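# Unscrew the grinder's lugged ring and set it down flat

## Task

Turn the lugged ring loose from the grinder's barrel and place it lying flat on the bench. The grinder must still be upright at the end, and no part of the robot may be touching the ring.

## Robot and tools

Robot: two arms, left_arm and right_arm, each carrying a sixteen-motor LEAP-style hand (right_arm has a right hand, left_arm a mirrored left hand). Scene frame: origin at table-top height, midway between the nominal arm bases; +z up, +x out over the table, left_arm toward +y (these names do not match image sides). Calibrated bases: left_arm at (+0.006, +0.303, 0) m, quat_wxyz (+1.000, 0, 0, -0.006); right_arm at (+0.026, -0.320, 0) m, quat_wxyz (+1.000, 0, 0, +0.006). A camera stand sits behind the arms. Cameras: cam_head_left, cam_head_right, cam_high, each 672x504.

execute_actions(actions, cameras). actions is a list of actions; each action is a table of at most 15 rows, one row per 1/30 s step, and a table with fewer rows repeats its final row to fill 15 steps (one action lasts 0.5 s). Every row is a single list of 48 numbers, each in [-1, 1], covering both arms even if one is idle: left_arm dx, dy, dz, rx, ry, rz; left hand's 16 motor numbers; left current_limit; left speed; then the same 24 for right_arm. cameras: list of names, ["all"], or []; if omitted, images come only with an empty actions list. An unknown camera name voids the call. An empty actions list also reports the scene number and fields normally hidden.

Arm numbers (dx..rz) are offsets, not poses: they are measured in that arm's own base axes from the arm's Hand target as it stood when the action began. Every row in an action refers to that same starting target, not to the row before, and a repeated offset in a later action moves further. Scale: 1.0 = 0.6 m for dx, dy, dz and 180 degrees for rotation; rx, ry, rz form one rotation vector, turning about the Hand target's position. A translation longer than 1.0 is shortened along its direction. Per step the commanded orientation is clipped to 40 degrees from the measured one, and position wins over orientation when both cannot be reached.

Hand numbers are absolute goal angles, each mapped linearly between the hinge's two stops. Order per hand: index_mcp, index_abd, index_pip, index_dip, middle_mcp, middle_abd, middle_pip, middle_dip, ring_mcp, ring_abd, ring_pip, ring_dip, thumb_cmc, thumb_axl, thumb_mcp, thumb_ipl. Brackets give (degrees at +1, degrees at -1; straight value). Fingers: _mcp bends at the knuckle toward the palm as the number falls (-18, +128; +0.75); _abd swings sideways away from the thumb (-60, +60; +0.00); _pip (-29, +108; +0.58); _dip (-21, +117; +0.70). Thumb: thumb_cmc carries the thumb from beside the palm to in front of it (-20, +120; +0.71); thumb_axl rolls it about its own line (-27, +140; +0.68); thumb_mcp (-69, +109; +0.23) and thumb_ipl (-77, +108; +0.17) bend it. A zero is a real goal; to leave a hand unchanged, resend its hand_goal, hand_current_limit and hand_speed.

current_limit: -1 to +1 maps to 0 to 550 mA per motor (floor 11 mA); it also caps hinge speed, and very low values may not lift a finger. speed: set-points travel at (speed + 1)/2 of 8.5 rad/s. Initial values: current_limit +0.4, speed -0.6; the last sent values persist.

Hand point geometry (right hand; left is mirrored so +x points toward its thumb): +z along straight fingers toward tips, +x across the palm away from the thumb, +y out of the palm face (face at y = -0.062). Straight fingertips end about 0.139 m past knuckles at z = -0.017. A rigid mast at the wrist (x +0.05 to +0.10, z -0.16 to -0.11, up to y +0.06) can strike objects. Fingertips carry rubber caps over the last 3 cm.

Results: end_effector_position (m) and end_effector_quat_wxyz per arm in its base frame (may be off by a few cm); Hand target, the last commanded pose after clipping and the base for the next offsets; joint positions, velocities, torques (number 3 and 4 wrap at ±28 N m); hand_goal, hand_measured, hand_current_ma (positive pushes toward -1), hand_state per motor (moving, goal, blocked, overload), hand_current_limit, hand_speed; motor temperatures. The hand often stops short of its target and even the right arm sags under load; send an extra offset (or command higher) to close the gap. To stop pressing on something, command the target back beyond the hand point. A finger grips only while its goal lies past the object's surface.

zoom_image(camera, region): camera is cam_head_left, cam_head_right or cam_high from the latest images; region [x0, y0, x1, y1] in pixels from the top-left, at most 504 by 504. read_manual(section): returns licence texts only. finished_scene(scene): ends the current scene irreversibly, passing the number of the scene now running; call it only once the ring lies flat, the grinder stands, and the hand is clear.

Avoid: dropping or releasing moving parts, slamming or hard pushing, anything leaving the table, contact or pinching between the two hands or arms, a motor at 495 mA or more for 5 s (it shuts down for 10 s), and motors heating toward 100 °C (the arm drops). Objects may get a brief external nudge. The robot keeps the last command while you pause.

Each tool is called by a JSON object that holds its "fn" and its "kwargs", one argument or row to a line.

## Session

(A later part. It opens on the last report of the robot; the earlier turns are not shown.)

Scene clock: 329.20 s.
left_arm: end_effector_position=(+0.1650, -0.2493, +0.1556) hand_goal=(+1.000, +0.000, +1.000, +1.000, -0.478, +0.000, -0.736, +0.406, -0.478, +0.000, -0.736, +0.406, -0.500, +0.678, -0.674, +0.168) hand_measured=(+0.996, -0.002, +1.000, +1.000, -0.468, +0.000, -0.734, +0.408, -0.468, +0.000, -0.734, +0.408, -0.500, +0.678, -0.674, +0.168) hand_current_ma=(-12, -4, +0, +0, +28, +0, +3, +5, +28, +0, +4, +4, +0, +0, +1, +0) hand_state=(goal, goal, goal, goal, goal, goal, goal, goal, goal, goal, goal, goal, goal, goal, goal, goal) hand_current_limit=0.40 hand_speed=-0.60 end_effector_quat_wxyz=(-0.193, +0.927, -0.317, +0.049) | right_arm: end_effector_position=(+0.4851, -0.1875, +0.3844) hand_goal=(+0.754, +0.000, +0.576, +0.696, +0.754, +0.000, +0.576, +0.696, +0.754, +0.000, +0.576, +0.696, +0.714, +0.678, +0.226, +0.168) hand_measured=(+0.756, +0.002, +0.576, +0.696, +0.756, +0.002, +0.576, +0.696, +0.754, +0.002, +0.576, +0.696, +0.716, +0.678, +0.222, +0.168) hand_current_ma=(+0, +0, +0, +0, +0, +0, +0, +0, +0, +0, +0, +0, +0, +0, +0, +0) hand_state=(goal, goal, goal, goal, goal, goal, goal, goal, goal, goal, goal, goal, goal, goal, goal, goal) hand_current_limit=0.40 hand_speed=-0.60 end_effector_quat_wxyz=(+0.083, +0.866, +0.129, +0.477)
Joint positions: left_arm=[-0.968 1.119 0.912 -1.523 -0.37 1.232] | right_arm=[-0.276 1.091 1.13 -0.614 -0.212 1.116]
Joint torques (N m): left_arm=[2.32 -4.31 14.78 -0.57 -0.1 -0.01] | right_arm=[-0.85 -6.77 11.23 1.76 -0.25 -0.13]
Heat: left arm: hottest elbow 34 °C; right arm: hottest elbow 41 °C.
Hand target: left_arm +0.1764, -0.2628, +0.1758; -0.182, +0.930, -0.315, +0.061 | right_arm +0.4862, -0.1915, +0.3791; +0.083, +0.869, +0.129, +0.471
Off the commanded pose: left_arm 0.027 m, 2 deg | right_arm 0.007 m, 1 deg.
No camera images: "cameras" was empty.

{"fn": "execute_actions", "kwargs": {
  "actions": [
    [[-0.0775,-0.1017,0.0,0,0,0,1,0.0,1,1,-0.479,0,-0.737,0.406,-0.479,0,-0.737,0.406,-0.5,0.678,-0.674,0.168,0.4,-0.6,0,0,0,0,0,0,0.754,0,0.576,0.696,0.754,0,0.576,0.696,0.754,0,0.576,0.696,0.714,0.678,0.226,0.168,0.4,-0.6]],
    [[0.053,-0.04,0.02,0,0,0,-0.479,0,-0.737,0.406,1,0,1,1,-0.479,0,-0.737,0.406,-0.5,0.678,-0.674,0.168,0.4,-0.6,0,0,0,0,0,0,0.754,0,0.576,0.696,0.754,0,0.576,0.696,0.754,0,0.576,0.696,0.714,0.678,0.226,0.168,0.4,-0.6]],
    [[0,0,0,0,0,0,-0.479,0,-0.737,0.406,1,0,1,1,-0.479,0,-0.737,0.406,-0.5,0.678,-0.674,0.168,0.4,-0.6,0,0,0,0,0,0,0.754,0,0.576,0.696,0.754,0,0.576,0.696,0.754,0,0.576,0.696,0.714,0.678,0.226,0.168,0.4,-0.6]]
  ],
  "cameras": ["all"]
}}

{"fn": "zoom_image", "kwargs": {
  "camera": "cam_high",
  "region": [350, 140, 430, 220]
}}

{"fn": "zoom_image", "kwargs": {
  "camera": "cam_head_left",
  "region": [290, 190, 370, 270]
}}

Scene clock: 336.63 s.
left_arm: end_effector_position=(+0.1569, -0.3341, +0.1719) hand_goal=(-0.478, +0.000, -0.736, +0.406, +1.000, +0.000, +1.000, +1.000, -0.478, +0.000, -0.736, +0.406, -0.500, +0.678, -0.674, +0.168) hand_measured=(+0.228, +0.010, -0.184, +0.410, +0.982, +0.000, +0.992, +0.998, -0.468, +0.000, -0.734, +0.408, -0.500, +0.682, -0.694, +0.152) hand_current_ma=(+385, +23, +385, +6, -57, +0, -18, -5, +28, +0, +4, +4, +0, +11, -83, -61) hand_state=(blocked, goal, blocked, goal, goal, goal, goal, goal, goal, goal, goal, goal, goal, goal, blocked, goal) hand_current_limit=0.40 hand_speed=-0.60 end_effector_quat_wxyz=(-0.193, +0.929, -0.311, +0.051) | right_arm: end_effector_position=(+0.4851, -0.1875, +0.3844) hand_goal=(+0.754, +0.000, +0.576, +0.696, +0.754, +0.000, +0.576, +0.696, +0.754, +0.000, +0.576, +0.696, +0.714, +0.678, +0.226, +0.168) hand_measured=(+0.756, +0.002, +0.576, +0.696, +0.756, +0.002, +0.576, +0.696, +0.754, +0.002, +0.576, +0.696, +0.716, +0.678, +0.222, +0.168) hand_current_ma=(+0, +0, +0, +0, +0, +0, +0, +0, +0, +0, +0, +0, +0, +0, +0, +0) hand_state=(goal, goal, goal, goal, goal, goal, goal, goal, goal, goal, goal, goal, goal, goal, goal, goal) hand_current_limit=0.40 hand_speed=-0.60 end_effector_quat_wxyz=(+0.083, +0.866, +0.129, +0.477)
Joint positions: left_arm=[-1.128 1.311 1.11 -1.587 -0.34 1.052] | right_arm=[-0.276 1.091 1.13 -0.614 -0.212 1.116]
Joint torques (N m): left_arm=[1.38 -7.47 13.63 -0.57 -0.2 -0.01] | right_arm=[-0.73 -6.3 11.18 1.77 -0.24 -0.09]
Heat: left arm: hottest elbow 35 °C; right arm: hottest elbow 41 °C.
Hand target: left_arm +0.1617, -0.3479, +0.1879; -0.182, +0.930, -0.314, +0.061 | right_arm +0.4862, -0.1915, +0.3791; +0.083, +0.869, +0.129, +0.471
Off the commanded pose: left_arm 0.022 m, 2 deg | right_arm 0.007 m, 1 deg.

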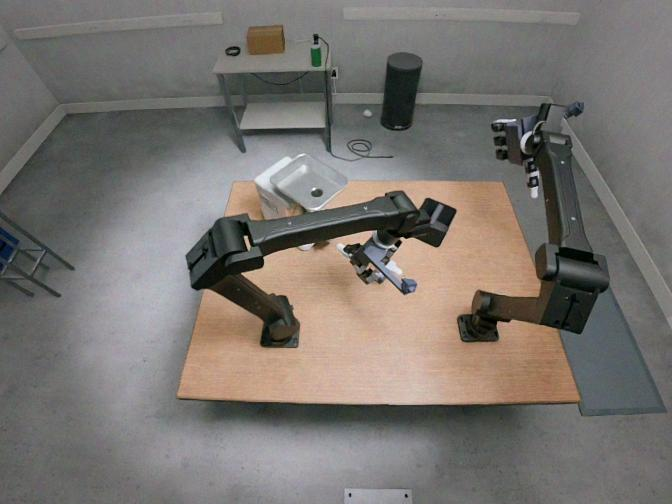

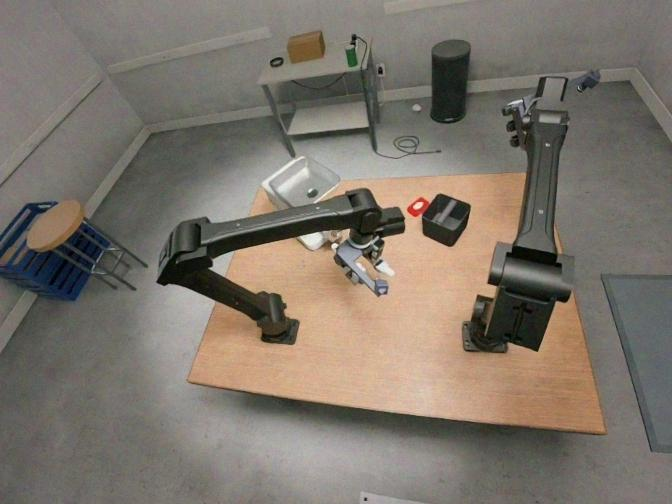

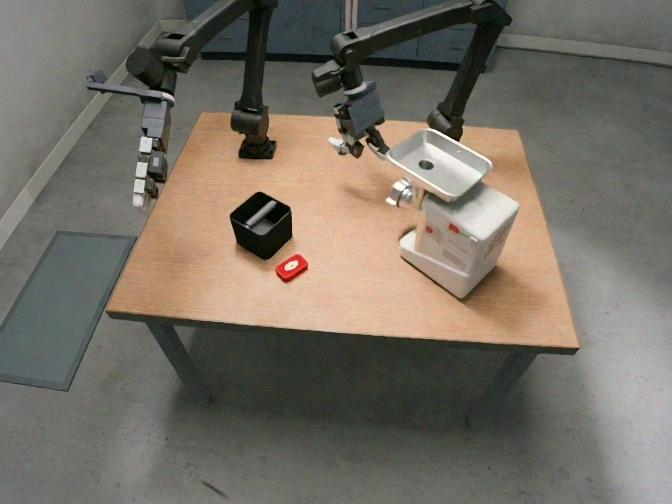

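Scaled by 6.300 from the camera's 672x504 image, which has a finer 960x720 frame.

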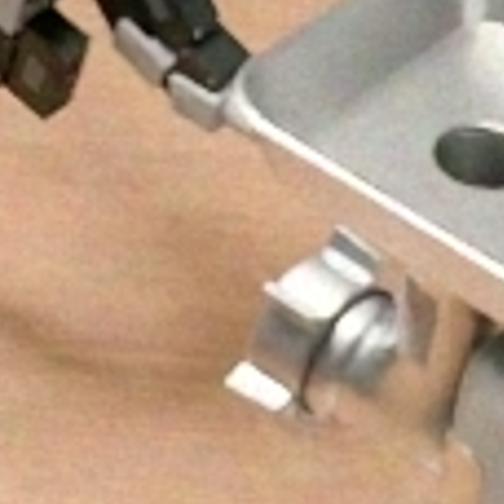

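Scaled by 6.300 from the camera's 672x504 image, which has a finer 960x720 frame.

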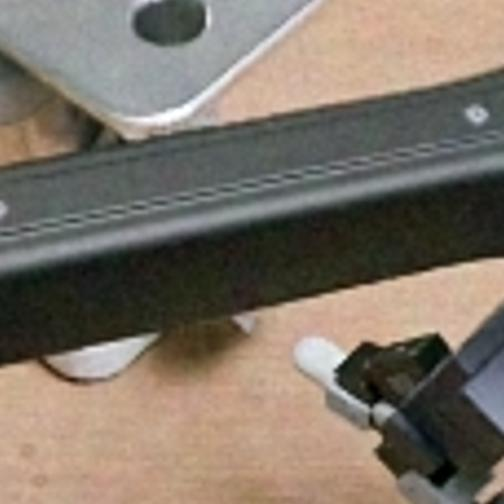

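{"fn": "execute_actions", "kwargs": {
  "actions": [
    [[0,0,0,0,0,0,0.3,0,0,0.406,1,0,1,1,-0.479,0,-0.737,0.406,-0.5,0.678,-0.1,0.168,0.4,-0.6,0,0,0,0,0,0,0.754,0,0.576,0.696,0.754,0,0.576,0.696,0.754,0,0.576,0.696,0.714,0.678,0.226,0.168,0.4,-0.6]],
    [[0,0,0,0,0,0,0.3,0,0,0.406,1,0,1,1,-0.479,0,-0.737,0.406,0.5,0.678,0.1,0.168,0.4,-0.4,0,0,0,0,0,0,0.754,0,0.576,0.696,0.754,0,0.576,0.696,0.754,0,0.576,0.696,0.714,0.678,0.226,0.168,0.4,-0.6]],
    [[0,0,0,0,0,0,-0.479,0,-0.737,0.406,1,0,1,1,-0.479,0,-0.737,0.406,0.7,0.678,0.226,0.168,0.4,-0.4,0,0,0,0,0,0,0.754,0,0.576,0.696,0.754,0,0.576,0.696,0.754,0,0.576,0.696,0.714,0.678,0.226,0.168,0.4,-0.6]],
    [[0,0,0,0,0,0,-0.479,0,-0.737,0.406,1,0,1,1,-0.479,0,-0.737,0.406,0.7,0.678,0.226,0.168,0.4,-0.4,0,0,0,0,0,0,0.754,0,0.576,0.696,0.754,0,0.576,0.696,0.754,0,0.576,0.696,0.714,0.678,0.226,0.168,0.4,-0.6]]
  ],
  "cameras": []
}}

Scene clock: 343.33 s.
left_arm: end_effector_position=(+0.1568, -0.3341, +0.1719) hand_goal=(-0.478, +0.000, -0.736, +0.406, +1.000, +0.000, +1.000, +1.000, -0.478, +0.000, -0.736, +0.406, +0.700, +0.678, +0.226, +0.168) hand_measured=(-0.462, +0.004, -0.730, +0.408, +0.982, +0.000, +0.992, +0.998, -0.468, +0.000, -0.734, +0.408, +0.692, +0.680, +0.216, +0.166) hand_current_ma=(+46, +6, +12, +5, -57, +0, -18, -5, +28, +0, +4, +4, -21, +4, -34, -7) hand_state=(goal, goal, goal, goal, goal, goal, goal, goal, goal, goal, goal, goal, goal, goal, goal, goal) hand_current_limit=0.40 hand_speed=-0.40 end_effector_quat_wxyz=(-0.193, +0.929, -0.312, +0.051) | right_arm: end_effector_position=(+0.4851, -0.1875, +0.3844) hand_goal=(+0.754, +0.000, +0.576, +0.696, +0.754, +0.000, +0.576, +0.696, +0.754, +0.000, +0.576, +0.696, +0.714, +0.678, +0.226, +0.168) hand_measured=(+0.756, +0.002, +0.576, +0.696, +0.756, +0.002, +0.576, +0.696, +0.754, +0.002, +0.576, +0.696, +0.716, +0.678, +0.222, +0.168) hand_current_ma=(+0, +0, +0, +0, +0, +0, +0, +0, +0, +0, +0, +0, +0, +0, +0, +0) hand_state=(goal, goal, goal, goal, goal, goal, goal, goal, goal, goal, goal, goal, goal, goal, goal, goal) hand_current_limit=0.40 hand_speed=-0.60 end_effector_quat_wxyz=(+0.083, +0.866, +0.129, +0.477)
Joint positions: left_arm=[-1.128 1.311 1.11 -1.587 -0.34 1.053] | right_arm=[-0.276 1.091 1.13 -0.614 -0.212 1.116]
Joint torques (N m): left_arm=[1.38 -7.53 13.68 -0.51 -0.22 -0.05] | right_arm=[-0.79 -6.59 11.21 1.63 -0.25 -0.13]
Heat: left arm: hottest elbow 35 °C; right arm: hottest elbow 41 °C.
Hand target: left_arm +0.1617, -0.3479, +0.1879; -0.182, +0.930, -0.314, +0.061 | right_arm +0.4862, -0.1915, +0.3791; +0.083, +0.869, +0.129, +0.471
Off the commanded pose: left_arm 0.022 m, 2 deg | right_arm 0.007 m, 1 deg.
No camera images: "cameras" was empty.

{"fn": "execute_actions", "kwargs": {
  "actions": [
    [[0.0537,0.0428,0,0,0,0,-0.479,0,-0.737,0.406,1,0,1,1,-0.479,0,-0.737,0.406,0.7,0.678,0.226,0.168,0.4,-0.4,0,0,0,0,0,0,0.754,0,0.576,0.696,0.754,0,0.576,0.696,0.754,0,0.576,0.696,0.714,0.678,0.226,0.168,0.4,-0.6]]
  ],
  "cameras": []
}}

Scene clock: 347.90 s.
left_arm: end_effector_position=(+0.1912, -0.3108, +0.1713) hand_goal=(-0.478, +0.000, -0.736, +0.406, +1.000, +0.000, +1.000, +1.000, -0.478, +0.000, -0.736, +0.406, +0.700, +0.678, +0.226, +0.168) hand_measured=(-0.462, +0.004, -0.732, +0.408, +0.982, +0.000, +0.992, +0.998, -0.468, +0.000, -0.734, +0.408, +0.694, +0.680, +0.218, +0.166) hand_current_ma=(+45, +5, +11, +5, -55, +0, -17, -5, +28, +0, +4, +4, -14, +4, -29, -7) hand_state=(goal, goal, goal, goal, goal, goal, goal, goal, goal, goal, goal, goal, goal, goal, goal, goal) hand_current_limit=0.40 hand_speed=-0.40 end_effector_quat_wxyz=(-0.200, +0.928, -0.311, +0.040) | right_arm: end_effector_position=(+0.4851, -0.1875, +0.3844) hand_goal=(+0.754, +0.000, +0.576, +0.696, +0.754, +0.000, +0.576, +0.696, +0.754, +0.000, +0.576, +0.696, +0.714, +0.678, +0.226, +0.168) hand_measured=(+0.756, +0.002, +0.576, +0.696, +0.756, +0.002, +0.576, +0.696, +0.754, +0.002, +0.576, +0.696, +0.716, +0.678, +0.222, +0.168) hand_current_ma=(+0, +0, +0, +0, +0, +0, +0, +0, +0, +0, +0, +0, +0, +0, +0, +0) hand_state=(goal, goal, goal, goal, goal, goal, goal, goal, goal, goal, goal, goal, goal, goal, goal, goal) hand_current_limit=0.40 hand_speed=-0.60 end_effector_quat_wxyz=(+0.083, +0.866, +0.129, +0.477)
Joint positions: left_arm=[-1.008 1.311 1.11 -1.571 -0.362 1.172] | right_arm=[-0.276 1.091 1.13 -0.614 -0.212 1.116]
Joint torques (N m): left_arm=[0.97 -9.76 11.62 0.38 -0.13 -0.03] | right_arm=[-0.91 -6.24 11.25 1.8 -0.27 -0.07]
Heat: left arm: hottest elbow 35 °C; right arm: hottest elbow 41 °C.
Hand target: left_arm +0.1939, -0.3222, +0.1879; -0.182, +0.930, -0.315, +0.061 | right_arm +0.4862, -0.1915, +0.3791; +0.083, +0.869, +0.129, +0.471
Off the commanded pose: left_arm 0.020 m, 3 deg | right_arm 0.007 m, 1 deg.
No camera images: "cameras" was empty.

{"fn": "execute_actions", "kwargs": {
  "actions": [
    [[0.0307,0.0457,-0.01,0,0,0,-0.479,0,-0.737,0.406,1,0,1,1,-0.479,0,-0.737,0.406,0.7,0.678,0.226,0.168,0.4,-0.4,0,0,0,0,0,0,0.754,0,0.576,0.696,0.754,0,0.576,0.696,0.754,0,0.576,0.696,0.714,0.678,0.226,0.168,0.4,-0.6]]
  ],
  "cameras": []
}}

Scene clock: 350.97 s.
left_arm: end_effector_position=(+0.2144, -0.2930, +0.1802) hand_goal=(-0.478, +0.000, -0.736, +0.406, +1.000, +0.000, +1.000, +1.000, -0.478, +0.000, -0.736, +0.406, +0.700, +0.678, +0.226, +0.168) hand_measured=(-0.462, +0.004, -0.732, +0.408, +0.982, +0.000, +0.992, +0.998, -0.468, +0.000, -0.734, +0.408, +0.694, +0.680, +0.218, +0.166) hand_current_ma=(+45, +5, +10, +5, -54, +0, -17, -5, +28, +0, +4, +4, -14, +4, -29, -7) hand_state=(goal, goal, goal, goal, goal, goal, goal, goal, goal, goal, goal, goal, goal, goal, goal, goal) hand_current_limit=0.40 hand_speed=-0.40 end_effector_quat_wxyz=(-0.187, +0.931, -0.309, +0.054) | right_arm: end_effector_position=(+0.4851, -0.1875, +0.3844) hand_goal=(+0.754, +0.000, +0.576, +0.696, +0.754, +0.000, +0.576, +0.696, +0.754, +0.000, +0.576, +0.696, +0.714, +0.678, +0.226, +0.168) hand_measured=(+0.756, +0.002, +0.576, +0.696, +0.756, +0.002, +0.576, +0.696, +0.754, +0.002, +0.576, +0.696, +0.716, +0.678, +0.222, +0.168) hand_current_ma=(+0, +0, +0, +0, +0, +0, +0, +0, +0, +0, +0, +0, +0, +0, +0, +0) hand_state=(goal, goal, goal, goal, goal, goal, goal, goal, goal, goal, goal, goal, goal, goal, goal, goal) hand_current_limit=0.40 hand_speed=-0.60 end_effector_quat_wxyz=(+0.083, +0.866, +0.129, +0.477)
Joint positions: left_arm=[-0.921 1.268 1.096 -1.527 -0.371 1.266] | right_arm=[-0.276 1.091 1.13 -0.614 -0.212 1.116]
Joint torques (N m): left_arm=[1.14 -8.64 8.84 0.55 -0.19 -0.04] | right_arm=[-1.14 -6.36 11.34 1.81 -0.26 -0.11]
Heat: left arm: hottest elbow 35 °C; right arm: hottest elbow 41 °C.
Hand target: left_arm +0.2124, -0.2948, +0.1820; -0.181, +0.930, -0.314, +0.061 | right_arm +0.4862, -0.1915, +0.3791; +0.083, +0.869, +0.129, +0.471
Off the commanded pose: left_arm 0.003 m, 1 deg | right_arm 0.007 m, 1 deg.
No camera images: "cameras" was empty.

{"fn": "execute_actions", "kwargs": {
  "actions": [
    [[-0.0047,0.016,-0.028,0,0,0,-0.479,0,-0.737,0.406,1,0,1,1,-0.479,0,-0.737,0.406,0.7,0.678,0.226,0.168,0.4,-0.4,0,0,0,0,0,0,0.754,0,0.576,0.696,0.754,0,0.576,0.696,0.754,0,0.576,0.696,0.714,0.678,0.226,0.168,0.4,-0.6]]
  ],
  "cameras": []
}}

Scene clock: 354.00 s.
left_arm: end_effector_position=(+0.2071, -0.2843, +0.1597) hand_goal=(-0.478, +0.000, -0.736, +0.406, +1.000, +0.000, +1.000, +1.000, -0.478, +0.000, -0.736, +0.406, +0.700, +0.678, +0.226, +0.168) hand_measured=(-0.464, +0.002, -0.732, +0.408, +0.984, +0.000, +0.994, +0.998, -0.468, +0.000, -0.734, +0.408, +0.694, +0.680, +0.218, +0.166) hand_current_ma=(+40, +5, +10, +5, -45, +0, -15, -5, +28, +0, +4, +4, -13, +4, -27, -7) hand_state=(goal, goal, goal, goal, goal, goal, goal, goal, goal, goal, goal, goal, goal, goal, goal, goal) hand_current_limit=0.40 hand_speed=-0.40 end_effector_quat_wxyz=(-0.189, +0.929, -0.315, +0.050) | right_arm: end_effector_position=(+0.4851, -0.1875, +0.3844) hand_goal=(+0.754, +0.000, +0.576, +0.696, +0.754, +0.000, +0.576, +0.696, +0.754, +0.000, +0.576, +0.696, +0.714, +0.678, +0.226, +0.168) hand_measured=(+0.756, +0.002, +0.576, +0.696, +0.756, +0.002, +0.576, +0.696, +0.754, +0.002, +0.576, +0.696, +0.716, +0.678, +0.222, +0.168) hand_current_ma=(+0, +0, +0, +0, +0, +0, +0, +0, +0, +0, +0, +0, +0, +0, +0, +0) hand_state=(goal, goal, goal, goal, goal, goal, goal, goal, goal, goal, goal, goal, goal, goal, goal, goal) hand_current_limit=0.40 hand_speed=-0.60 end_effector_quat_wxyz=(+0.083, +0.866, +0.129, +0.477)
Joint positions: left_arm=[-0.921 1.255 1.03 -1.481 -0.371 1.278] | right_arm=[-0.276 1.091 1.13 -0.614 -0.212 1.116]
Joint torques (N m): left_arm=[2.02 -8.76 9.24 0.53 -0.23 -0.04] | right_arm=[-1.08 -6.18 11.26 1.8 -0.24 -0.13]
Heat: left arm: hottest elbow 35 °C; right arm: hottest elbow 41 °C.
Hand target: left_arm +0.2096, -0.2852, +0.1651; -0.182, +0.930, -0.314, +0.061 | right_arm +0.4862, -0.1915, +0.3791; +0.083, +0.869, +0.129, +0.471
Off the commanded pose: left_arm 0.006 m, 2 deg | right_arm 0.007 m, 1 deg.
No camera images: "cameras" was empty.

{"fn": "execute_actions", "kwargs": {
  "actions": [
    [[0.0107,0,-0.033,0,0,0,-0.479,0,-0.737,0.406,1,0,1,1,-0.479,0,-0.737,0.406,0.7,0.678,0.226,0.168,0.76,-0.4,0,0,0,0,0,0,0.754,0,0.576,0.696,0.754,0,0.576,0.696,0.754,0,0.576,0.696,0.714,0.678,0.226,0.168,0.4,-0.6]]
  ],
  "cameras": []
}}

Scene clock: 356.83 s.
left_arm: end_effector_position=(+0.2125, -0.2876, +0.1535) hand_goal=(-0.478, +0.000, -0.736, +0.406, +1.000, +0.000, +1.000, +1.000, -0.478, +0.000, -0.736, +0.406, +0.700, +0.678, +0.226, +0.168) hand_measured=(-0.464, +0.002, -0.732, +0.408, +1.000, -0.020, +1.000, +1.000, -0.468, +0.000, -0.734, +0.408, +0.694, +0.680, +0.218, +0.166) hand_current_ma=(+40, +5, +10, +5, +1, -47, +1, +1, +28, +0, +4, +4, -12, +4, -27, -7) hand_state=(goal, goal, goal, goal, goal, goal, goal, goal, goal, goal, goal, goal, goal, goal, goal, goal) hand_current_limit=0.76 hand_speed=-0.40 end_effector_quat_wxyz=(-0.182, +0.930, -0.313, +0.063) | right_arm: end_effector_position=(+0.4851, -0.1875, +0.3844) hand_goal=(+0.754, +0.000, +0.576, +0.696, +0.754, +0.000, +0.576, +0.696, +0.754, +0.000, +0.576, +0.696, +0.714, +0.678, +0.226, +0.168) hand_measured=(+0.756, +0.002, +0.576, +0.696, +0.756, +0.002, +0.576, +0.696, +0.754, +0.002, +0.576, +0.696, +0.716, +0.678, +0.222, +0.168) hand_current_ma=(+0, +0, +0, +0, +0, +0, +0, +0, +0, +0, +0, +0, +0, +0, +0, +0) hand_state=(goal, goal, goal, goal, goal, goal, goal, goal, goal, goal, goal, goal, goal, goal, goal, goal) hand_current_limit=0.40 hand_speed=-0.60 end_effector_quat_wxyz=(+0.083, +0.866, +0.129, +0.477)
Joint positions: left_arm=[-0.915 1.255 1.012 -1.433 -0.374 1.285] | right_arm=[-0.276 1.091 1.13 -0.614 -0.212 1.116]
Joint torques (N m): left_arm=[2.78 -6.89 7.79 1.18 -0.19 0.06] | right_arm=[-0.67 -6.36 11.19 1.68 -0.25 -0.1]
Heat: left arm: hottest elbow 35 °C; right arm: hottest elbow 41 °C.
Hand target: left_arm +0.2160, -0.2853, +0.1453; -0.181, +0.930, -0.314, +0.061 | right_arm +0.4862, -0.1915, +0.3791; +0.083, +0.869, +0.129, +0.471
Off the commanded pose: left_arm 0.009 m, 0 deg | right_arm 0.007 m, 1 deg.
No camera images: "cameras" was empty.

{"fn": "execute_actions", "kwargs": {
  "actions": [
    [[-0.004,0.003,-0.035,0,0,0,-0.479,0,-0.737,0.406,1,0.02,1,1,-0.479,0,-0.737,0.406,0.7,0.678,0.226,0.168,0.76,-0.4,0,0,0,0,0,0,0.754,0,0.576,0.696,0.754,0,0.576,0.696,0.754,0,0.576,0.696,0.714,0.678,0.226,0.168,0.4,-0.6]]
  ],
  "cameras": []
}}

{"fn": "execute_actions", "kwargs": {
  "actions": [
    [[0,0,-0.035,0,0,0,-0.479,0,-0.737,0.406,1,0.02,1,1,-0.479,0,-0.737,0.406,0.7,0.678,0.226,0.168,0.76,-0.4,0,0,0,0,0,0,0.754,0,0.576,0.696,0.754,0,0.576,0.696,0.754,0,0.576,0.696,0.714,0.678,0.226,0.168,0.4,-0.6]]
  ],
  "cameras": ["cam_high"]
}}

{"fn": "zoom_image", "kwargs": {
  "camera": "cam_high",
  "region": [370, 160, 440, 230]
}}

Scene clock: 362.23 s.
left_arm: end_effector_position=(+0.2125, -0.2880, +0.1518) hand_goal=(-0.478, +0.000, -0.736, +0.406, +1.000, +0.020, +1.000, +1.000, -0.478, +0.000, -0.736, +0.406, +0.700, +0.678, +0.226, +0.168) hand_measured=(-0.464, +0.002, -0.732, +0.408, +1.002, -0.044, +1.002, +1.000, -0.468, +0.000, -0.734, +0.408, +0.694, +0.680, +0.218, +0.166) hand_current_ma=(+39, +5, +10, +5, +3, -196, +2, +1, +28, +0, +4, +4, -12, +4, -27, -7) hand_state=(goal, goal, goal, goal, goal, blocked, goal, goal, goal, goal, goal, goal, goal, goal, goal, goal) hand_current_limit=0.76 hand_speed=-0.40 end_effector_quat_wxyz=(-0.178, +0.930, -0.312, +0.077) | right_arm: end_effector_position=(+0.4851, -0.1875, +0.3844) hand_goal=(+0.754, +0.000, +0.576, +0.696, +0.754, +0.000, +0.576, +0.696, +0.754, +0.000, +0.576, +0.696, +0.714, +0.678, +0.226, +0.168) hand_measured=(+0.756, +0.002, +0.576, +0.696, +0.756, +0.002, +0.576, +0.696, +0.754, +0.002, +0.576, +0.696, +0.716, +0.678, +0.222, +0.168) hand_current_ma=(+0, +0, +0, +0, +0, +0, +0, +0, +0, +0, +0, +0, +0, +0, +0, +0) hand_state=(goal, goal, goal, goal, goal, goal, goal, goal, goal, goal, goal, goal, goal, goal, goal, goal) hand_current_limit=0.40 hand_speed=-0.60 end_effector_quat_wxyz=(+0.083, +0.866, +0.129, +0.477)
Joint positions: left_arm=[-0.92 1.236 0.99 -1.401 -0.383 1.283] | right_arm=[-0.276 1.091 1.13 -0.614 -0.212 1.116]
Joint torques (N m): left_arm=[3.02 -4.6 5.33 2.13 0.13 0.03] | right_arm=[-0.85 -6.65 11.19 1.83 -0.25 -0.09]
Heat: left arm: hottest elbow 35 °C; right arm: hottest elbow 41 °C.
Hand target: left_arm +0.2137, -0.2835, +0.1244; -0.181, +0.930, -0.314, +0.061 | right_arm +0.4862, -0.1915, +0.3791; +0.083, +0.869, +0.129, +0.471
Off the commanded pose: left_arm 0.028 m, 2 deg | right_arm 0.007 m, 1 deg.
No camera images: "cameras" was empty.

Scene clock: 362.93 s.
left_arm: end_effector_position=(+0.2135, -0.2890, +0.1497) hand_goal=(-0.478, +0.000, -0.736, +0.406, +1.000, +0.020, +1.000, +1.000, -0.478, +0.000, -0.736, +0.406, +0.700, +0.678, +0.226, +0.168) hand_measured=(-0.464, +0.002, -0.732, +0.408, +1.002, -0.082, +1.002, +1.002, -0.468, +0.000, -0.734, +0.408, +0.694, +0.680, +0.218, +0.166) hand_current_ma=(+39, +5, +10, +5, +6, -347, +4, +2, +28, +0, +4, +4, -12, +4, -27, -7) hand_state=(goal, goal, goal, goal, goal, blocked, goal, goal, goal, goal, goal, goal, goal, goal, goal, goal) hand_current_limit=0.76 hand_speed=-0.40 end_effector_quat_wxyz=(-0.176, +0.929, -0.311, +0.094) | right_arm: end_effector_position=(+0.4851, -0.1875, +0.3844) hand_goal=(+0.754, +0.000, +0.576, +0.696, +0.754, +0.000, +0.576, +0.696, +0.754, +0.000, +0.576, +0.696, +0.714, +0.678, +0.226, +0.168) hand_measured=(+0.756, +0.002, +0.576, +0.696, +0.756, +0.002, +0.576, +0.696, +0.754, +0.002, +0.576, +0.696, +0.716, +0.678, +0.222, +0.168) hand_current_ma=(+0, +0, +0, +0, +0, +0, +0, +0, +0, +0, +0, +0, +0, +0, +0, +0) hand_state=(goal, goal, goal, goal, goal, goal, goal, goal, goal, goal, goal, goal, goal, goal, goal, goal) hand_current_limit=0.40 hand_speed=-0.60 end_effector_quat_wxyz=(+0.083, +0.866, +0.129, +0.477)
Joint positions: left_arm=[-0.928 1.221 0.97 -1.368 -0.398 1.279] | right_arm=[-0.276 1.091 1.13 -0.614 -0.212 1.116]
Joint torques (N m): left_arm=[3.6 -2.26 3.38 2.99 0.68 0.06] | right_arm=[-1.08 -6.53 11.3 1.77 -0.21 -0.11]
Heat: left arm: hottest elbow 35 °C; right arm: hottest elbow 41 °C.
Hand target: left_arm +0.2136, -0.2834, +0.1033; -0.181, +0.930, -0.314, +0.061 | right_arm +0.4862, -0.1915, +0.3791; +0.083, +0.869, +0.129, +0.471
Off the commanded pose: left_arm 0.047 m, 4 deg | right_arm 0.007 m, 1 deg.
Images, in order (width x height): cam_high 672x504.

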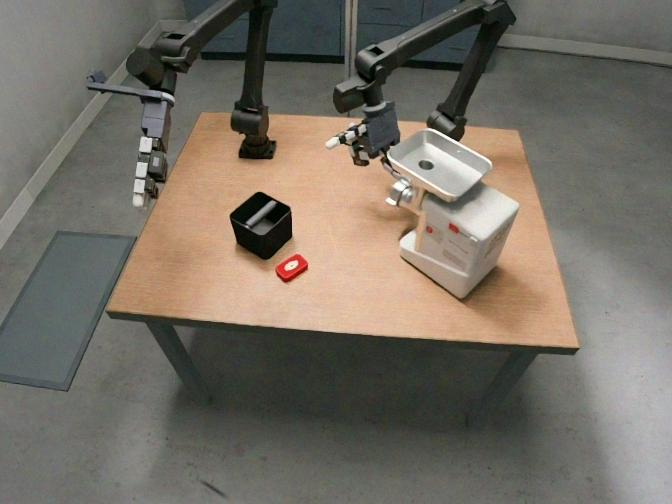

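Scaled by 7.200 from the camera's 672x504 image, which has a finer 960x720 frame.

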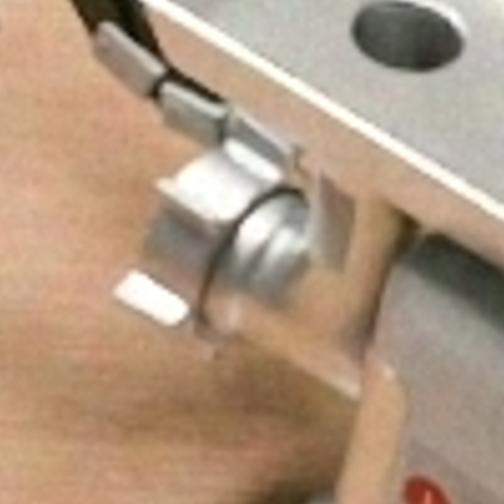

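{"fn": "execute_actions", "kwargs": {
  "actions": [
    [[-0.005,0.004,-0.02,0.0202,0.0265,0,-0.479,0,-0.737,0.406,1,0.02,1,1,-0.479,0,-0.737,0.406,0.7,0.678,0.226,0.168,0.76,-0.4,0,0,0,0,0,0,0.754,0,0.576,0.696,0.754,0,0.576,0.696,0.754,0,0.576,0.696,0.714,0.678,0.226,0.168,0.4,-0.6]]
  ],
  "cameras": []
}}

Scene clock: 371.37 s.
left_arm: end_effector_position=(+0.2135, -0.2898, +0.1448) hand_goal=(-0.478, +0.000, -0.736, +0.406, +1.000, +0.020, +1.000, +1.000, -0.478, +0.000, -0.736, +0.406, +0.700, +0.678, +0.226, +0.168) hand_measured=(-0.464, +0.002, -0.732, +0.408, +1.004, -0.090, +1.002, +1.002, -0.468, +0.000, -0.734, +0.408, +0.694, +0.680, +0.218, +0.166) hand_current_ma=(+39, +5, +10, +5, +8, -376, +5, +2, +28, +0, +4, +4, -12, +4, -26, -7) hand_state=(goal, goal, goal, goal, goal, blocked, goal, goal, goal, goal, goal, goal, goal, goal, goal, goal) hand_current_limit=0.76 hand_speed=-0.40 end_effector_quat_wxyz=(-0.187, +0.927, -0.316, +0.074) | right_arm: end_effector_position=(+0.4851, -0.1875, +0.3844) hand_goal=(+0.754, +0.000, +0.576, +0.696, +0.754, +0.000, +0.576, +0.696, +0.754, +0.000, +0.576, +0.696, +0.714, +0.678, +0.226, +0.168) hand_measured=(+0.756, +0.002, +0.576, +0.696, +0.756, +0.002, +0.576, +0.696, +0.754, +0.002, +0.576, +0.696, +0.716, +0.678, +0.222, +0.168) hand_current_ma=(+0, +0, +0, +0, +0, +0, +0, +0, +0, +0, +0, +0, +0, +0, +0, +0) hand_state=(goal, goal, goal, goal, goal, goal, goal, goal, goal, goal, goal, goal, goal, goal, goal, goal) hand_current_limit=0.40 hand_speed=-0.60 end_effector_quat_wxyz=(+0.083, +0.866, +0.129, +0.477)
Joint positions: left_arm=[-0.928 1.259 0.992 -1.397 -0.395 1.282] | right_arm=[-0.276 1.091 1.13 -0.614 -0.212 1.116]
Joint torques (N m): left_arm=[4.54 -0.03 4.37 1.68 1.49 0.18] | right_arm=[-0.44 -6.65 11.3 1.78 -0.23 -0.15]
Heat: left arm: hottest elbow 34 °C; right arm: hottest elbow 41 °C.
Hand target: left_arm +0.2105, -0.2811, +0.0913; -0.198, +0.925, -0.323, +0.012 | right_arm +0.4862, -0.1915, +0.3791; +0.083, +0.869, +0.129, +0.471
Off the commanded pose: left_arm 0.054 m, 7 deg | right_arm 0.007 m, 1 deg.
No camera images: "cameras" was empty.

{"fn": "execute_actions", "kwargs": {
  "actions": [
    [[-0.006,0.004,-0.03,0.0101,0.0133,0,-0.479,0,-0.737,0.406,1,0.02,1,1,-0.479,0,-0.737,0.406,0.7,0.678,0.226,0.168,0.76,-0.4,0,0,0,0,0,0,0.754,0,0.576,0.696,0.754,0,0.576,0.696,0.754,0,0.576,0.696,0.714,0.678,0.226,0.168,0.4,-0.6]]
  ],
  "cameras": ["cam_high"]
}}

{"fn": "zoom_image", "kwargs": {
  "camera": "cam_high",
  "region": [370, 160, 440, 230]
}}

Scene clock: 377.40 s.
left_arm: end_effector_position=(+0.2139, -0.2901, +0.1423) hand_goal=(-0.478, +0.000, -0.736, +0.406, +1.000, +0.020, +1.000, +1.000, -0.478, +0.000, -0.736, +0.406, +0.700, +0.678, +0.226, +0.168) hand_measured=(-0.464, +0.002, -0.732, +0.408, +1.004, -0.098, +1.004, +1.002, -0.468, +0.000, -0.734, +0.408, +0.694, +0.680, +0.218, +0.166) hand_current_ma=(+39, +5, +10, +5, +9, -409, +6, +3, +28, +0, +4, +4, -12, +4, -26, -7) hand_state=(goal, goal, goal, goal, goal, blocked, goal, goal, goal, goal, goal, goal, goal, goal, goal, goal) hand_current_limit=0.76 hand_speed=-0.40 end_effector_quat_wxyz=(-0.193, +0.926, -0.318, +0.066) | right_arm: end_effector_position=(+0.4851, -0.1875, +0.3844) hand_goal=(+0.754, +0.000, +0.576, +0.696, +0.754, +0.000, +0.576, +0.696, +0.754, +0.000, +0.576, +0.696, +0.714, +0.678, +0.226, +0.168) hand_measured=(+0.756, +0.002, +0.576, +0.696, +0.756, +0.002, +0.576, +0.696, +0.754, +0.002, +0.576, +0.696, +0.716, +0.678, +0.222, +0.168) hand_current_ma=(+0, +0, +0, +0, +0, +0, +0, +0, +0, +0, +0, +0, +0, +0, +0, +0) hand_state=(goal, goal, goal, goal, goal, goal, goal, goal, goal, goal, goal, goal, goal, goal, goal, goal) hand_current_limit=0.40 hand_speed=-0.60 end_effector_quat_wxyz=(+0.083, +0.866, +0.129, +0.477)
Joint positions: left_arm=[-0.927 1.278 1.002 -1.41 -0.395 1.282] | right_arm=[-0.276 1.091 1.13 -0.614 -0.212 1.116]
Joint torques (N m): left_arm=[4.78 1.2 2.52 2 1.93 0.23] | right_arm=[-1.32 -6.59 11.26 1.88 -0.22 -0.13]
Heat: left arm: hottest elbow 34 °C; right arm: hottest elbow 41 °C.
Hand target: left_arm +0.2070, -0.2787, +0.0734; -0.205, +0.922, -0.328, -0.012 | right_arm +0.4862, -0.1915, +0.3791; +0.083, +0.869, +0.129, +0.471
Off the commanded pose: left_arm 0.070 m, 9 deg | right_arm 0.007 m, 1 deg.
Images, in order (width x height): cam_high 672x504.

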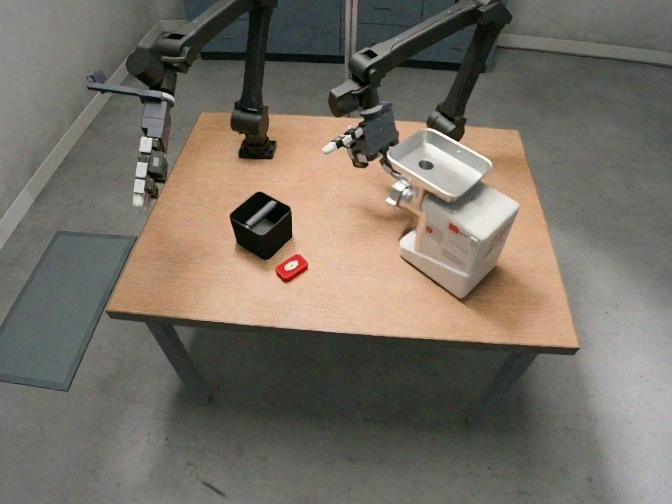

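Scaled by 7.200 from the camera's 672x504 image, which has a finer 960x720 frame.

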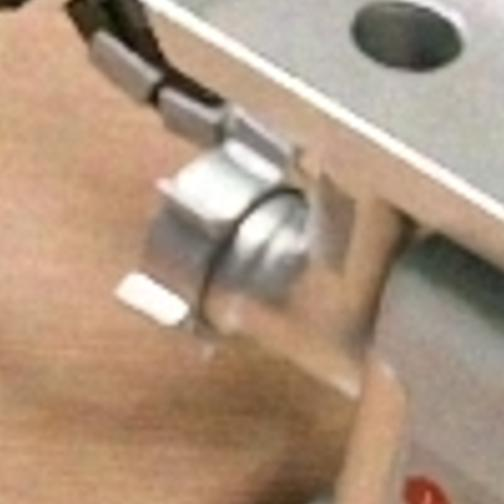

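{"fn": "execute_actions", "kwargs": {
  "actions": [
    [[-0.004,0.003,-0.025,0.0067,0.0088,0,-0.479,0,-0.737,0.406,1,0.02,1,1,-0.479,0,-0.737,0.406,0.7,0.678,0.226,0.168,0.76,-0.4,0,0,0,0,0,0,0.754,0,0.576,0.696,0.754,0,0.576,0.696,0.754,0,0.576,0.696,0.714,0.678,0.226,0.168,0.4,-0.6]]
  ],
  "cameras": ["cam_high"]
}}

{"fn": "zoom_image", "kwargs": {
  "camera": "cam_high",
  "region": [370, 160, 440, 230]
}}

Scene clock: 380.93 s.
left_arm: end_effector_position=(+0.2143, -0.2898, +0.1383) hand_goal=(-0.478, +0.000, -0.736, +0.406, +1.000, +0.020, +1.000, +1.000, -0.478, +0.000, -0.736, +0.406, +0.700, +0.678, +0.226, +0.168) hand_measured=(-0.464, +0.002, -0.732, +0.408, +1.004, -0.122, +1.004, +1.002, -0.468, +0.000, -0.734, +0.408, +0.694, +0.680, +0.218, +0.166) hand_current_ma=(+39, +5, +10, +5, +11, -484, +8, +4, +28, +0, +4, +4, -12, +4, -26, -7) hand_state=(goal, goal, goal, goal, goal, blocked, goal, goal, goal, goal, goal, goal, goal, goal, goal, goal) hand_current_limit=0.76 hand_speed=-0.40 end_effector_quat_wxyz=(-0.198, +0.925, -0.319, +0.060) | right_arm: end_effector_position=(+0.4851, -0.1875, +0.3844) hand_goal=(+0.754, +0.000, +0.576, +0.696, +0.754, +0.000, +0.576, +0.696, +0.754, +0.000, +0.576, +0.696, +0.714, +0.678, +0.226, +0.168) hand_measured=(+0.756, +0.002, +0.576, +0.696, +0.756, +0.002, +0.576, +0.696, +0.754, +0.002, +0.576, +0.696, +0.716, +0.678, +0.222, +0.168) hand_current_ma=(+0, +0, +0, +0, +0, +0, +0, +0, +0, +0, +0, +0, +0, +0, +0, +0) hand_state=(goal, goal, goal, goal, goal, goal, goal, goal, goal, goal, goal, goal, goal, goal, goal, goal) hand_current_limit=0.40 hand_speed=-0.60 end_effector_quat_wxyz=(+0.083, +0.866, +0.129, +0.477)
Joint positions: left_arm=[-0.927 1.291 1.004 -1.414 -0.397 1.282] | right_arm=[-0.276 1.091 1.13 -0.614 -0.212 1.116]
Joint torques (N m): left_arm=[4.95 2.2 1.26 2.32 2.28 0.27] | right_arm=[-0.85 -6.53 11.34 1.68 -0.24 -0.11]
Heat: left arm: hottest elbow 33 °C; right arm: hottest elbow 41 °C.
Hand target: left_arm +0.2045, -0.2769, +0.0583; -0.211, +0.920, -0.330, -0.029 | right_arm +0.4862, -0.1915, +0.3791; +0.083, +0.869, +0.129, +0.471
Off the commanded pose: left_arm 0.082 m, 10 deg | right_arm 0.007 m, 1 deg.
Images, in order (width x height): cam_high 672x504.

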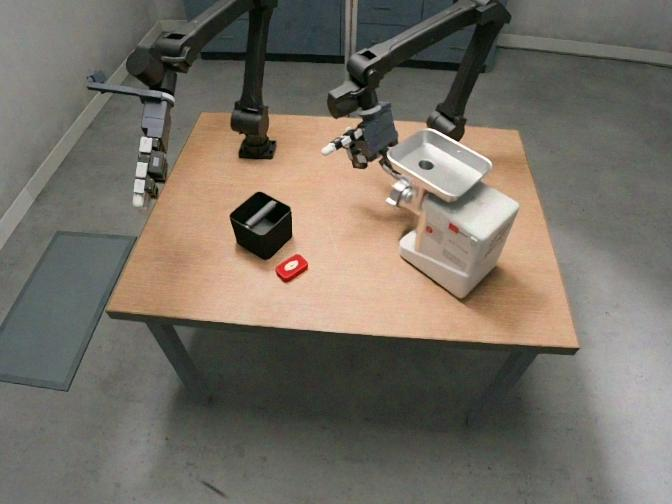

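Scaled by 7.200 from the camera's 672x504 image, which has a finer 960x720 frame.

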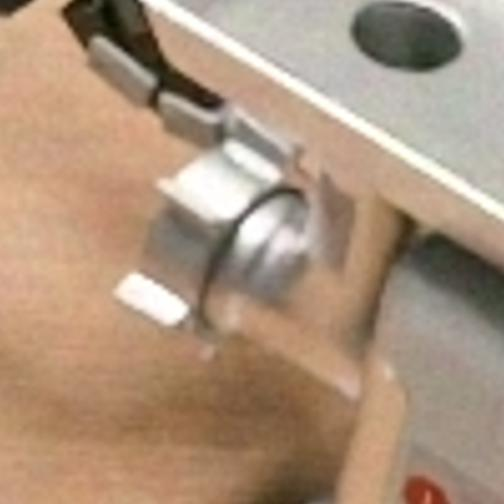

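{"fn": "execute_actions", "kwargs": {
  "actions": [
    [[-0.016,0.0121,0.0,-0.0202,-0.0265,0,-0.479,0,-0.737,0.406,1,0.02,1,1,-0.479,0,-0.737,0.406,0.7,0.678,0.226,0.168,0.76,-0.4,0,0,0,0,0,0,0.754,0,0.576,0.696,0.754,0,0.576,0.696,0.754,0,0.576,0.696,0.714,0.678,0.226,0.168,0.4,-0.6]]
  ],
  "cameras": ["cam_high"]
}}

{"fn": "zoom_image", "kwargs": {
  "camera": "cam_high",
  "region": [370, 160, 440, 230]
}}

Scene clock: 407.83 s.
left_arm: end_effector_position=(+0.2111, -0.2876, +0.1406) hand_goal=(-0.478, +0.000, -0.736, +0.406, +1.000, +0.020, +1.000, +1.000, -0.478, +0.000, -0.736, +0.406, +0.700, +0.678, +0.226, +0.168) hand_measured=(-0.464, +0.002, -0.732, +0.408, +1.004, -0.142, +1.004, +1.002, -0.468, +0.000, -0.734, +0.408, +0.694, +0.680, +0.218, +0.166) hand_current_ma=(+39, +5, +10, +5, +10, -484, +7, +4, +28, +0, +4, +4, -12, +4, -26, -7) hand_state=(goal, goal, goal, goal, goal, blocked, goal, goal, goal, goal, goal, goal, goal, goal, goal, goal) hand_current_limit=0.76 hand_speed=-0.40 end_effector_quat_wxyz=(-0.184, +0.924, -0.319, +0.103) | right_arm: end_effector_position=(+0.4851, -0.1875, +0.3844) hand_goal=(+0.754, +0.000, +0.576, +0.696, +0.754, +0.000, +0.576, +0.696, +0.754, +0.000, +0.576, +0.696, +0.714, +0.678, +0.226, +0.168) hand_measured=(+0.756, +0.002, +0.576, +0.696, +0.756, +0.002, +0.576, +0.696, +0.754, +0.002, +0.576, +0.696, +0.716, +0.678, +0.222, +0.168) hand_current_ma=(+0, +0, +0, +0, +0, +0, +0, +0, +0, +0, +0, +0, +0, +0, +0, +0) hand_state=(goal, goal, goal, goal, goal, goal, goal, goal, goal, goal, goal, goal, goal, goal, goal, goal) hand_current_limit=0.40 hand_speed=-0.60 end_effector_quat_wxyz=(+0.083, +0.866, +0.129, +0.477)
Joint positions: left_arm=[-0.944 1.22 0.944 -1.341 -0.422 1.281] | right_arm=[-0.276 1.091 1.13 -0.614 -0.212 1.116]
Joint torques (N m): left_arm=[4.31 0.56 -1.24 2.65 2.37 -0.08] | right_arm=[-0.67 -6.59 11.22 1.78 -0.24 -0.11]
Motor temperatures (°C): left_arm=[23 27 31 24 31 23] | right_arm=[22 24 41 23 22 21]
Heat: left arm: hottest elbow 31 °C; right arm: hottest elbow 41 °C.
Hand target: left_arm +0.1949, -0.2696, +0.0584; -0.195, +0.926, -0.322, +0.020 | right_arm +0.4862, -0.1915, +0.3791; +0.083, +0.869, +0.129, +0.471
Off the commanded pose: left_arm 0.086 m, 10 deg | right_arm 0.007 m, 1 deg.
Images, in order (width x height): cam_high 672x504.

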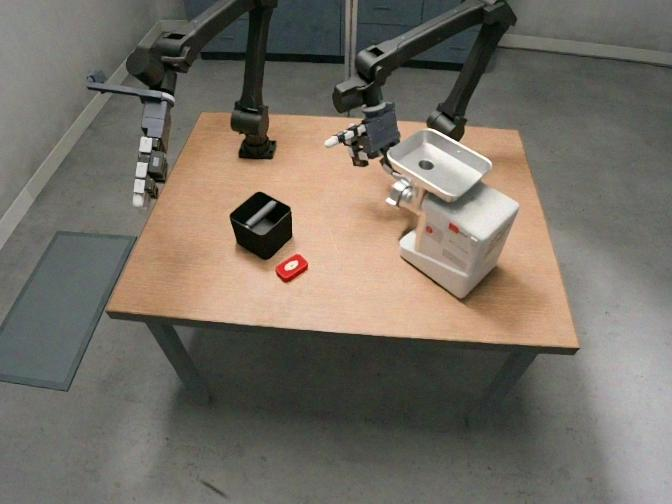

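Scaled by 7.200 from the camera's 672x504 image, which has a finer 960x720 frame.

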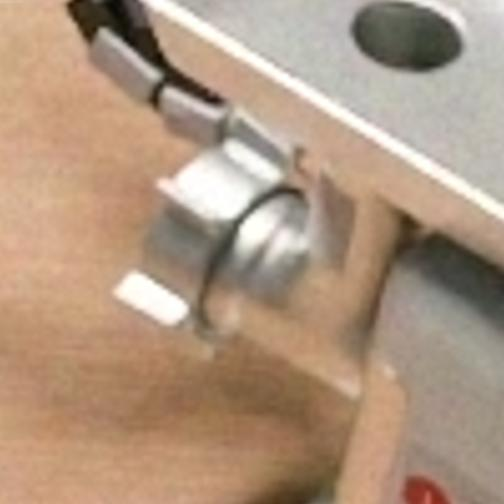

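{"fn": "execute_actions", "kwargs": {
  "actions": [
    [[0.0272,-0.0233,0.16,0,0,0,-0.479,0,-0.737,0.406,1,0.0,1,1,-0.479,0,-0.737,0.406,0.7,0.678,0.226,0.168,0.5,-0.4,0,0,0,0,0,0,0.754,0,0.576,0.696,0.754,0,0.576,0.696,0.754,0,0.576,0.696,0.714,0.678,0.226,0.168,0.4,-0.6]],
    [[0,0,0.05,-0.0673,-0.0883,0,-0.479,0,-0.737,0.406,1,0.0,1,1,-0.479,0,-0.737,0.406,0.7,0.678,0.226,0.168,0.5,-0.4,0,0,0,0,0,0,0.754,0,0.576,0.696,0.754,0,0.576,0.696,0.754,0,0.576,0.696,0.714,0.678,0.226,0.168,0.4,-0.6]]
  ],
  "cameras": []
}}

Scene clock: 451.70 s.
left_arm: end_effector_position=(+0.2086, -0.2795, +0.1853) hand_goal=(-0.478, +0.000, -0.736, +0.406, +1.000, +0.000, +1.000, +1.000, -0.478, +0.000, -0.736, +0.406, +0.700, +0.678, +0.226, +0.168) hand_measured=(-0.468, +0.002, -0.732, +0.408, +0.986, -0.004, +0.998, +1.000, -0.468, +0.000, -0.734, +0.408, +0.694, +0.680, +0.220, +0.166) hand_current_ma=(+30, +4, +10, +5, -43, -8, -5, +0, +26, +0, +3, +4, -12, +4, -19, -7) hand_state=(goal, goal, goal, goal, goal, goal, goal, goal, goal, goal, goal, goal, goal, goal, goal, goal) hand_current_limit=0.50 hand_speed=-0.40 end_effector_quat_wxyz=(-0.142, +0.929, -0.292, +0.177) | right_arm: end_effector_position=(+0.4851, -0.1875, +0.3844) hand_goal=(+0.754, +0.000, +0.576, +0.696, +0.754, +0.000, +0.576, +0.696, +0.754, +0.000, +0.576, +0.696, +0.714, +0.678, +0.226, +0.168) hand_measured=(+0.756, +0.002, +0.576, +0.696, +0.756, +0.002, +0.576, +0.696, +0.754, +0.002, +0.576, +0.696, +0.716, +0.678, +0.222, +0.168) hand_current_ma=(+0, +0, +0, +0, +0, +0, +0, +0, +0, +0, +0, +0, +0, +0, +0, +0) hand_state=(goal, goal, goal, goal, goal, goal, goal, goal, goal, goal, goal, goal, goal, goal, goal, goal) hand_current_limit=0.40 hand_speed=-0.60 end_effector_quat_wxyz=(+0.083, +0.866, +0.129, +0.477)
Joint positions: left_arm=[-0.95 1.047 0.91 -1.313 -0.442 1.258] | right_arm=[-0.276 1.091 1.13 -0.614 -0.212 1.116]
Joint torques (N m): left_arm=[1.38 -4.37 9.88 1.28 -0.38 -0.27] | right_arm=[-0.62 -6.07 11.15 1.77 -0.23 -0.11]
Heat: left arm: hottest wrist yaw 34 °C; right arm: hottest elbow 42 °C.
Hand target: left_arm +0.2113, -0.2836, +0.1843; -0.139, +0.930, -0.288, +0.182 | right_arm +0.4862, -0.1915, +0.3791; +0.083, +0.869, +0.129, +0.471
Off the commanded pose: left_arm 0.005 m, 1 deg | right_arm 0.007 m, 1 deg.
No camera images: "cameras" was empty.

{"fn": "execute_actions", "kwargs": {
  "actions": [
    [[0.0053,-0.004,-0.045,0,0,0,-0.479,0,-0.737,0.406,1,0.0,1,1,-0.479,0,-0.737,0.406,0.7,0.678,0.226,0.168,0.76,-0.4,0,0,0,0,0,0,0.754,0,0.576,0.696,0.754,0,0.576,0.696,0.754,0,0.576,0.696,0.714,0.678,0.226,0.168,0.4,-0.6]],
    [[0.0033,-0.0025,-0.02,0,0,0,-0.479,0,-0.737,0.406,1,0.0,1,1,-0.479,0,-0.737,0.406,0.7,0.678,0.226,0.168,0.76,-0.4,0,0,0,0,0,0,0.754,0,0.576,0.696,0.754,0,0.576,0.696,0.754,0,0.576,0.696,0.714,0.678,0.226,0.168,0.4,-0.6]]
  ],
  "cameras": []
}}

Scene clock: 457.90 s.
left_arm: end_effector_position=(+0.2133, -0.2839, +0.1597) hand_goal=(-0.478, +0.000, -0.736, +0.406, +1.000, +0.000, +1.000, +1.000, -0.478, +0.000, -0.736, +0.406, +0.700, +0.678, +0.226, +0.168) hand_measured=(-0.468, +0.002, -0.732, +0.408, +1.000, -0.042, +1.000, +1.000, -0.468, +0.000, -0.734, +0.408, +0.694, +0.680, +0.220, +0.166) hand_current_ma=(+30, +4, +10, +5, +1, -121, +1, +0, +26, +0, +3, +4, -12, +4, -19, -7) hand_state=(goal, goal, goal, goal, goal, blocked, goal, goal, goal, goal, goal, goal, goal, goal, goal, goal) hand_current_limit=0.76 hand_speed=-0.40 end_effector_quat_wxyz=(-0.140, +0.930, -0.287, +0.183) | right_arm: end_effector_position=(+0.4851, -0.1875, +0.3844) hand_goal=(+0.754, +0.000, +0.576, +0.696, +0.754, +0.000, +0.576, +0.696, +0.754, +0.000, +0.576, +0.696, +0.714, +0.678, +0.226, +0.168) hand_measured=(+0.756, +0.002, +0.576, +0.696, +0.756, +0.002, +0.576, +0.696, +0.754, +0.002, +0.576, +0.696, +0.716, +0.678, +0.222, +0.168) hand_current_ma=(+0, +0, +0, +0, +0, +0, +0, +0, +0, +0, +0, +0, +0, +0, +0, +0) hand_state=(goal, goal, goal, goal, goal, goal, goal, goal, goal, goal, goal, goal, goal, goal, goal, goal) hand_current_limit=0.40 hand_speed=-0.60 end_effector_quat_wxyz=(+0.083, +0.866, +0.129, +0.477)
Joint positions: left_arm=[-0.951 1.07 0.853 -1.223 -0.448 1.248] | right_arm=[-0.276 1.091 1.13 -0.614 -0.212 1.116]
Joint torques (N m): left_arm=[1.96 -3.25 7.91 2.48 -0.15 -0.11] | right_arm=[-1.08 -6.01 11.18 1.69 -0.22 -0.11]
Heat: left arm: hottest wrist yaw 32 °C; right arm: hottest elbow 42 °C.
Hand target: left_arm +0.2164, -0.2875, +0.1454; -0.139, +0.930, -0.288, +0.182 | right_arm +0.4862, -0.1915, +0.3791; +0.083, +0.869, +0.129, +0.471
Off the commanded pose: left_arm 0.015 m, 0 deg | right_arm 0.007 m, 1 deg.
No camera images: "cameras" was empty.

{"fn": "execute_actions", "kwargs": {
  "actions": [
    [[-0.006,0.0045,-0.035,0,0,0,-0.479,0,-0.737,0.406,1,0.0,1,1,-0.479,0,-0.737,0.406,0.7,0.678,0.226,0.168,0.76,-0.4,0,0,0,0,0,0,0.754,0,0.576,0.696,0.754,0,0.576,0.696,0.754,0,0.576,0.696,0.714,0.678,0.226,0.168,0.4,-0.6]],
    [[-0.005,0.004,-0.035,0,0,0,-0.479,0,-0.737,0.406,1,0.0,1,1,-0.479,0,-0.737,0.406,0.7,0.678,0.226,0.168,0.76,-0.4,0,0,0,0,0,0,0.754,0,0.576,0.696,0.754,0,0.576,0.696,0.754,0,0.576,0.696,0.714,0.678,0.226,0.168,0.4,-0.6]]
  ],
  "cameras": []
}}

Scene clock: 463.03 s.
left_arm: end_effector_position=(+0.2130, -0.2842, +0.1545) hand_goal=(-0.478, +0.000, -0.736, +0.406, +1.000, +0.000, +1.000, +1.000, -0.478, +0.000, -0.736, +0.406, +0.700, +0.678, +0.226, +0.168) hand_measured=(-0.468, +0.002, -0.732, +0.408, +1.004, -0.092, +1.002, +1.002, -0.468, +0.000, -0.734, +0.408, +0.694, +0.680, +0.220, +0.166) hand_current_ma=(+30, +4, +10, +5, +8, -305, +5, +2, +26, +0, +3, +4, -12, +4, -19, -7) hand_state=(goal, goal, goal, goal, goal, blocked, goal, goal, goal, goal, goal, goal, goal, goal, goal, goal) hand_current_limit=0.76 hand_speed=-0.40 end_effector_quat_wxyz=(-0.136, +0.924, -0.283, +0.220) | right_arm: end_effector_position=(+0.4851, -0.1875, +0.3844) hand_goal=(+0.754, +0.000, +0.576, +0.696, +0.754, +0.000, +0.576, +0.696, +0.754, +0.000, +0.576, +0.696, +0.714, +0.678, +0.226, +0.168) hand_measured=(+0.756, +0.002, +0.576, +0.696, +0.756, +0.002, +0.576, +0.696, +0.754, +0.002, +0.576, +0.696, +0.716, +0.678, +0.222, +0.168) hand_current_ma=(+0, +0, +0, +0, +0, +0, +0, +0, +0, +0, +0, +0, +0, +0, +0, +0) hand_state=(goal, goal, goal, goal, goal, goal, goal, goal, goal, goal, goal, goal, goal, goal, goal, goal) hand_current_limit=0.40 hand_speed=-0.60 end_effector_quat_wxyz=(+0.083, +0.866, +0.129, +0.477)
Joint positions: left_arm=[-0.975 1.031 0.798 -1.148 -0.489 1.237] | right_arm=[-0.276 1.091 1.13 -0.614 -0.212 1.116]
Joint torques (N m): left_arm=[3.14 0.44 3.49 3.54 1.25 -0.15] | right_arm=[-0.5 -6.42 11.17 1.84 -0.21 -0.11]
Heat: left arm: hottest elbow 31 °C; right arm: hottest elbow 42 °C.
Hand target: left_arm +0.2099, -0.2823, +0.1034; -0.139, +0.930, -0.288, +0.182 | right_arm +0.4862, -0.1915, +0.3791; +0.083, +0.869, +0.129, +0.471
Off the commanded pose: left_arm 0.051 m, 4 deg | right_arm 0.007 m, 1 deg.
No camera images: "cameras" was empty.

{"fn": "execute_actions", "kwargs": {
  "actions": [
    [[-0.009,0.007,-0.03,0,0,0,-0.479,0,-0.737,0.406,1,0.0,1,1,-0.479,0,-0.737,0.406,0.7,0.678,0.226,0.168,0.76,-0.4,0,0,0,0,0,0,0.754,0,0.576,0.696,0.754,0,0.576,0.696,0.754,0,0.576,0.696,0.714,0.678,0.226,0.168,0.4,-0.6]],
    [[-0.009,0.007,-0.03,0,0,0,-0.479,0,-0.737,0.406,1,0.0,1,1,-0.479,0,-0.737,0.406,0.7,0.678,0.226,0.168,0.76,-0.4,0,0,0,0,0,0,0.754,0,0.576,0.696,0.754,0,0.576,0.696,0.754,0,0.576,0.696,0.714,0.678,0.226,0.168,0.4,-0.6]]
  ],
  "cameras": ["cam_high"]
}}

{"fn": "zoom_image", "kwargs": {
  "camera": "cam_high",
  "region": [370, 160, 440, 230]
}}

Scene clock: 469.13 s.
left_arm: end_effector_position=(+0.2102, -0.2820, +0.1497) hand_goal=(-0.478, +0.000, -0.736, +0.406, +1.000, +0.000, +1.000, +1.000, -0.478, +0.000, -0.736, +0.406, +0.700, +0.678, +0.226, +0.168) hand_measured=(-0.468, +0.002, -0.732, +0.408, +1.004, -0.110, +1.004, +1.002, -0.468, +0.000, -0.734, +0.408, +0.696, +0.680, +0.220, +0.166) hand_current_ma=(+30, +4, +10, +5, +12, -380, +8, +4, +26, +0, +3, +4, -11, +4, -19, -7) hand_state=(goal, goal, goal, goal, goal, blocked, goal, goal, goal, goal, goal, goal, goal, goal, goal, goal) hand_current_limit=0.76 hand_speed=-0.40 end_effector_quat_wxyz=(-0.130, +0.918, -0.279, +0.251) | right_arm: end_effector_position=(+0.4851, -0.1875, +0.3844) hand_goal=(+0.754, +0.000, +0.576, +0.696, +0.754, +0.000, +0.576, +0.696, +0.754, +0.000, +0.576, +0.696, +0.714, +0.678, +0.226, +0.168) hand_measured=(+0.756, +0.002, +0.576, +0.696, +0.756, +0.002, +0.576, +0.696, +0.754, +0.002, +0.576, +0.696, +0.716, +0.678, +0.222, +0.168) hand_current_ma=(+0, +0, +0, +0, +0, +0, +0, +0, +0, +0, +0, +0, +0, +0, +0, +0) hand_state=(goal, goal, goal, goal, goal, goal, goal, goal, goal, goal, goal, goal, goal, goal, goal, goal) hand_current_limit=0.40 hand_speed=-0.60 end_effector_quat_wxyz=(+0.083, +0.866, +0.129, +0.477)
Joint positions: left_arm=[-0.998 0.988 0.741 -1.084 -0.525 1.228] | right_arm=[-0.276 1.091 1.13 -0.614 -0.212 1.116]
Joint torques (N m): left_arm=[3.6 3.02 0.01 3.63 2.38 -0.32] | right_arm=[-1.08 -6.12 11.12 1.76 -0.22 -0.13]
Heat: left arm: hottest wrist yaw 31 °C; right arm: hottest elbow 42 °C.
Hand target: left_arm +0.1990, -0.2739, +0.0673; -0.139, +0.930, -0.288, +0.182 | right_arm +0.4862, -0.1915, +0.3791; +0.083, +0.869, +0.129, +0.471
Off the commanded pose: left_arm 0.084 m, 8 deg | right_arm 0.007 m, 1 deg.
Images, in order (width x height): cam_high 672x504.

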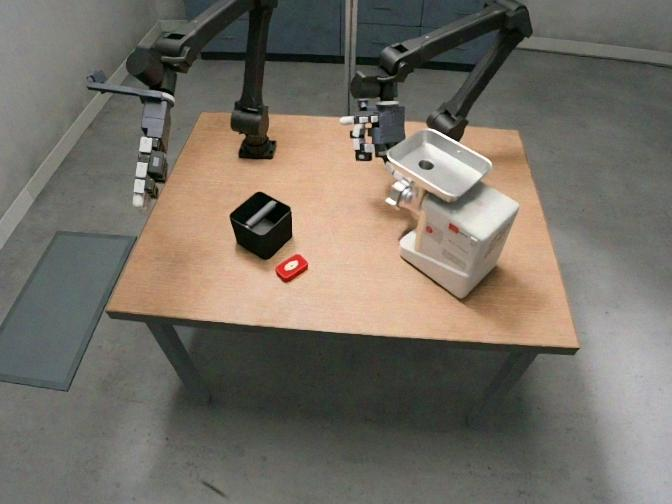

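Scaled by 7.200 from the camera's 672x504 image, which has a finer 960x720 frame.

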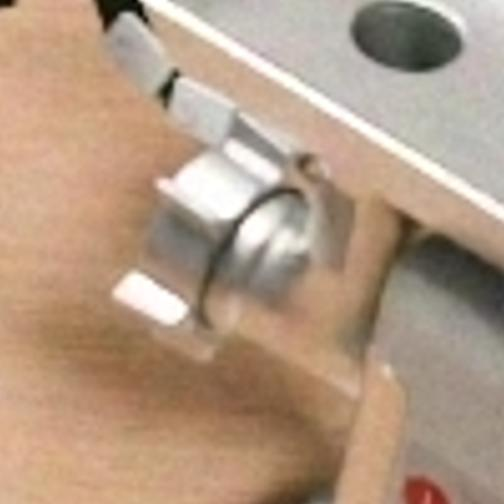

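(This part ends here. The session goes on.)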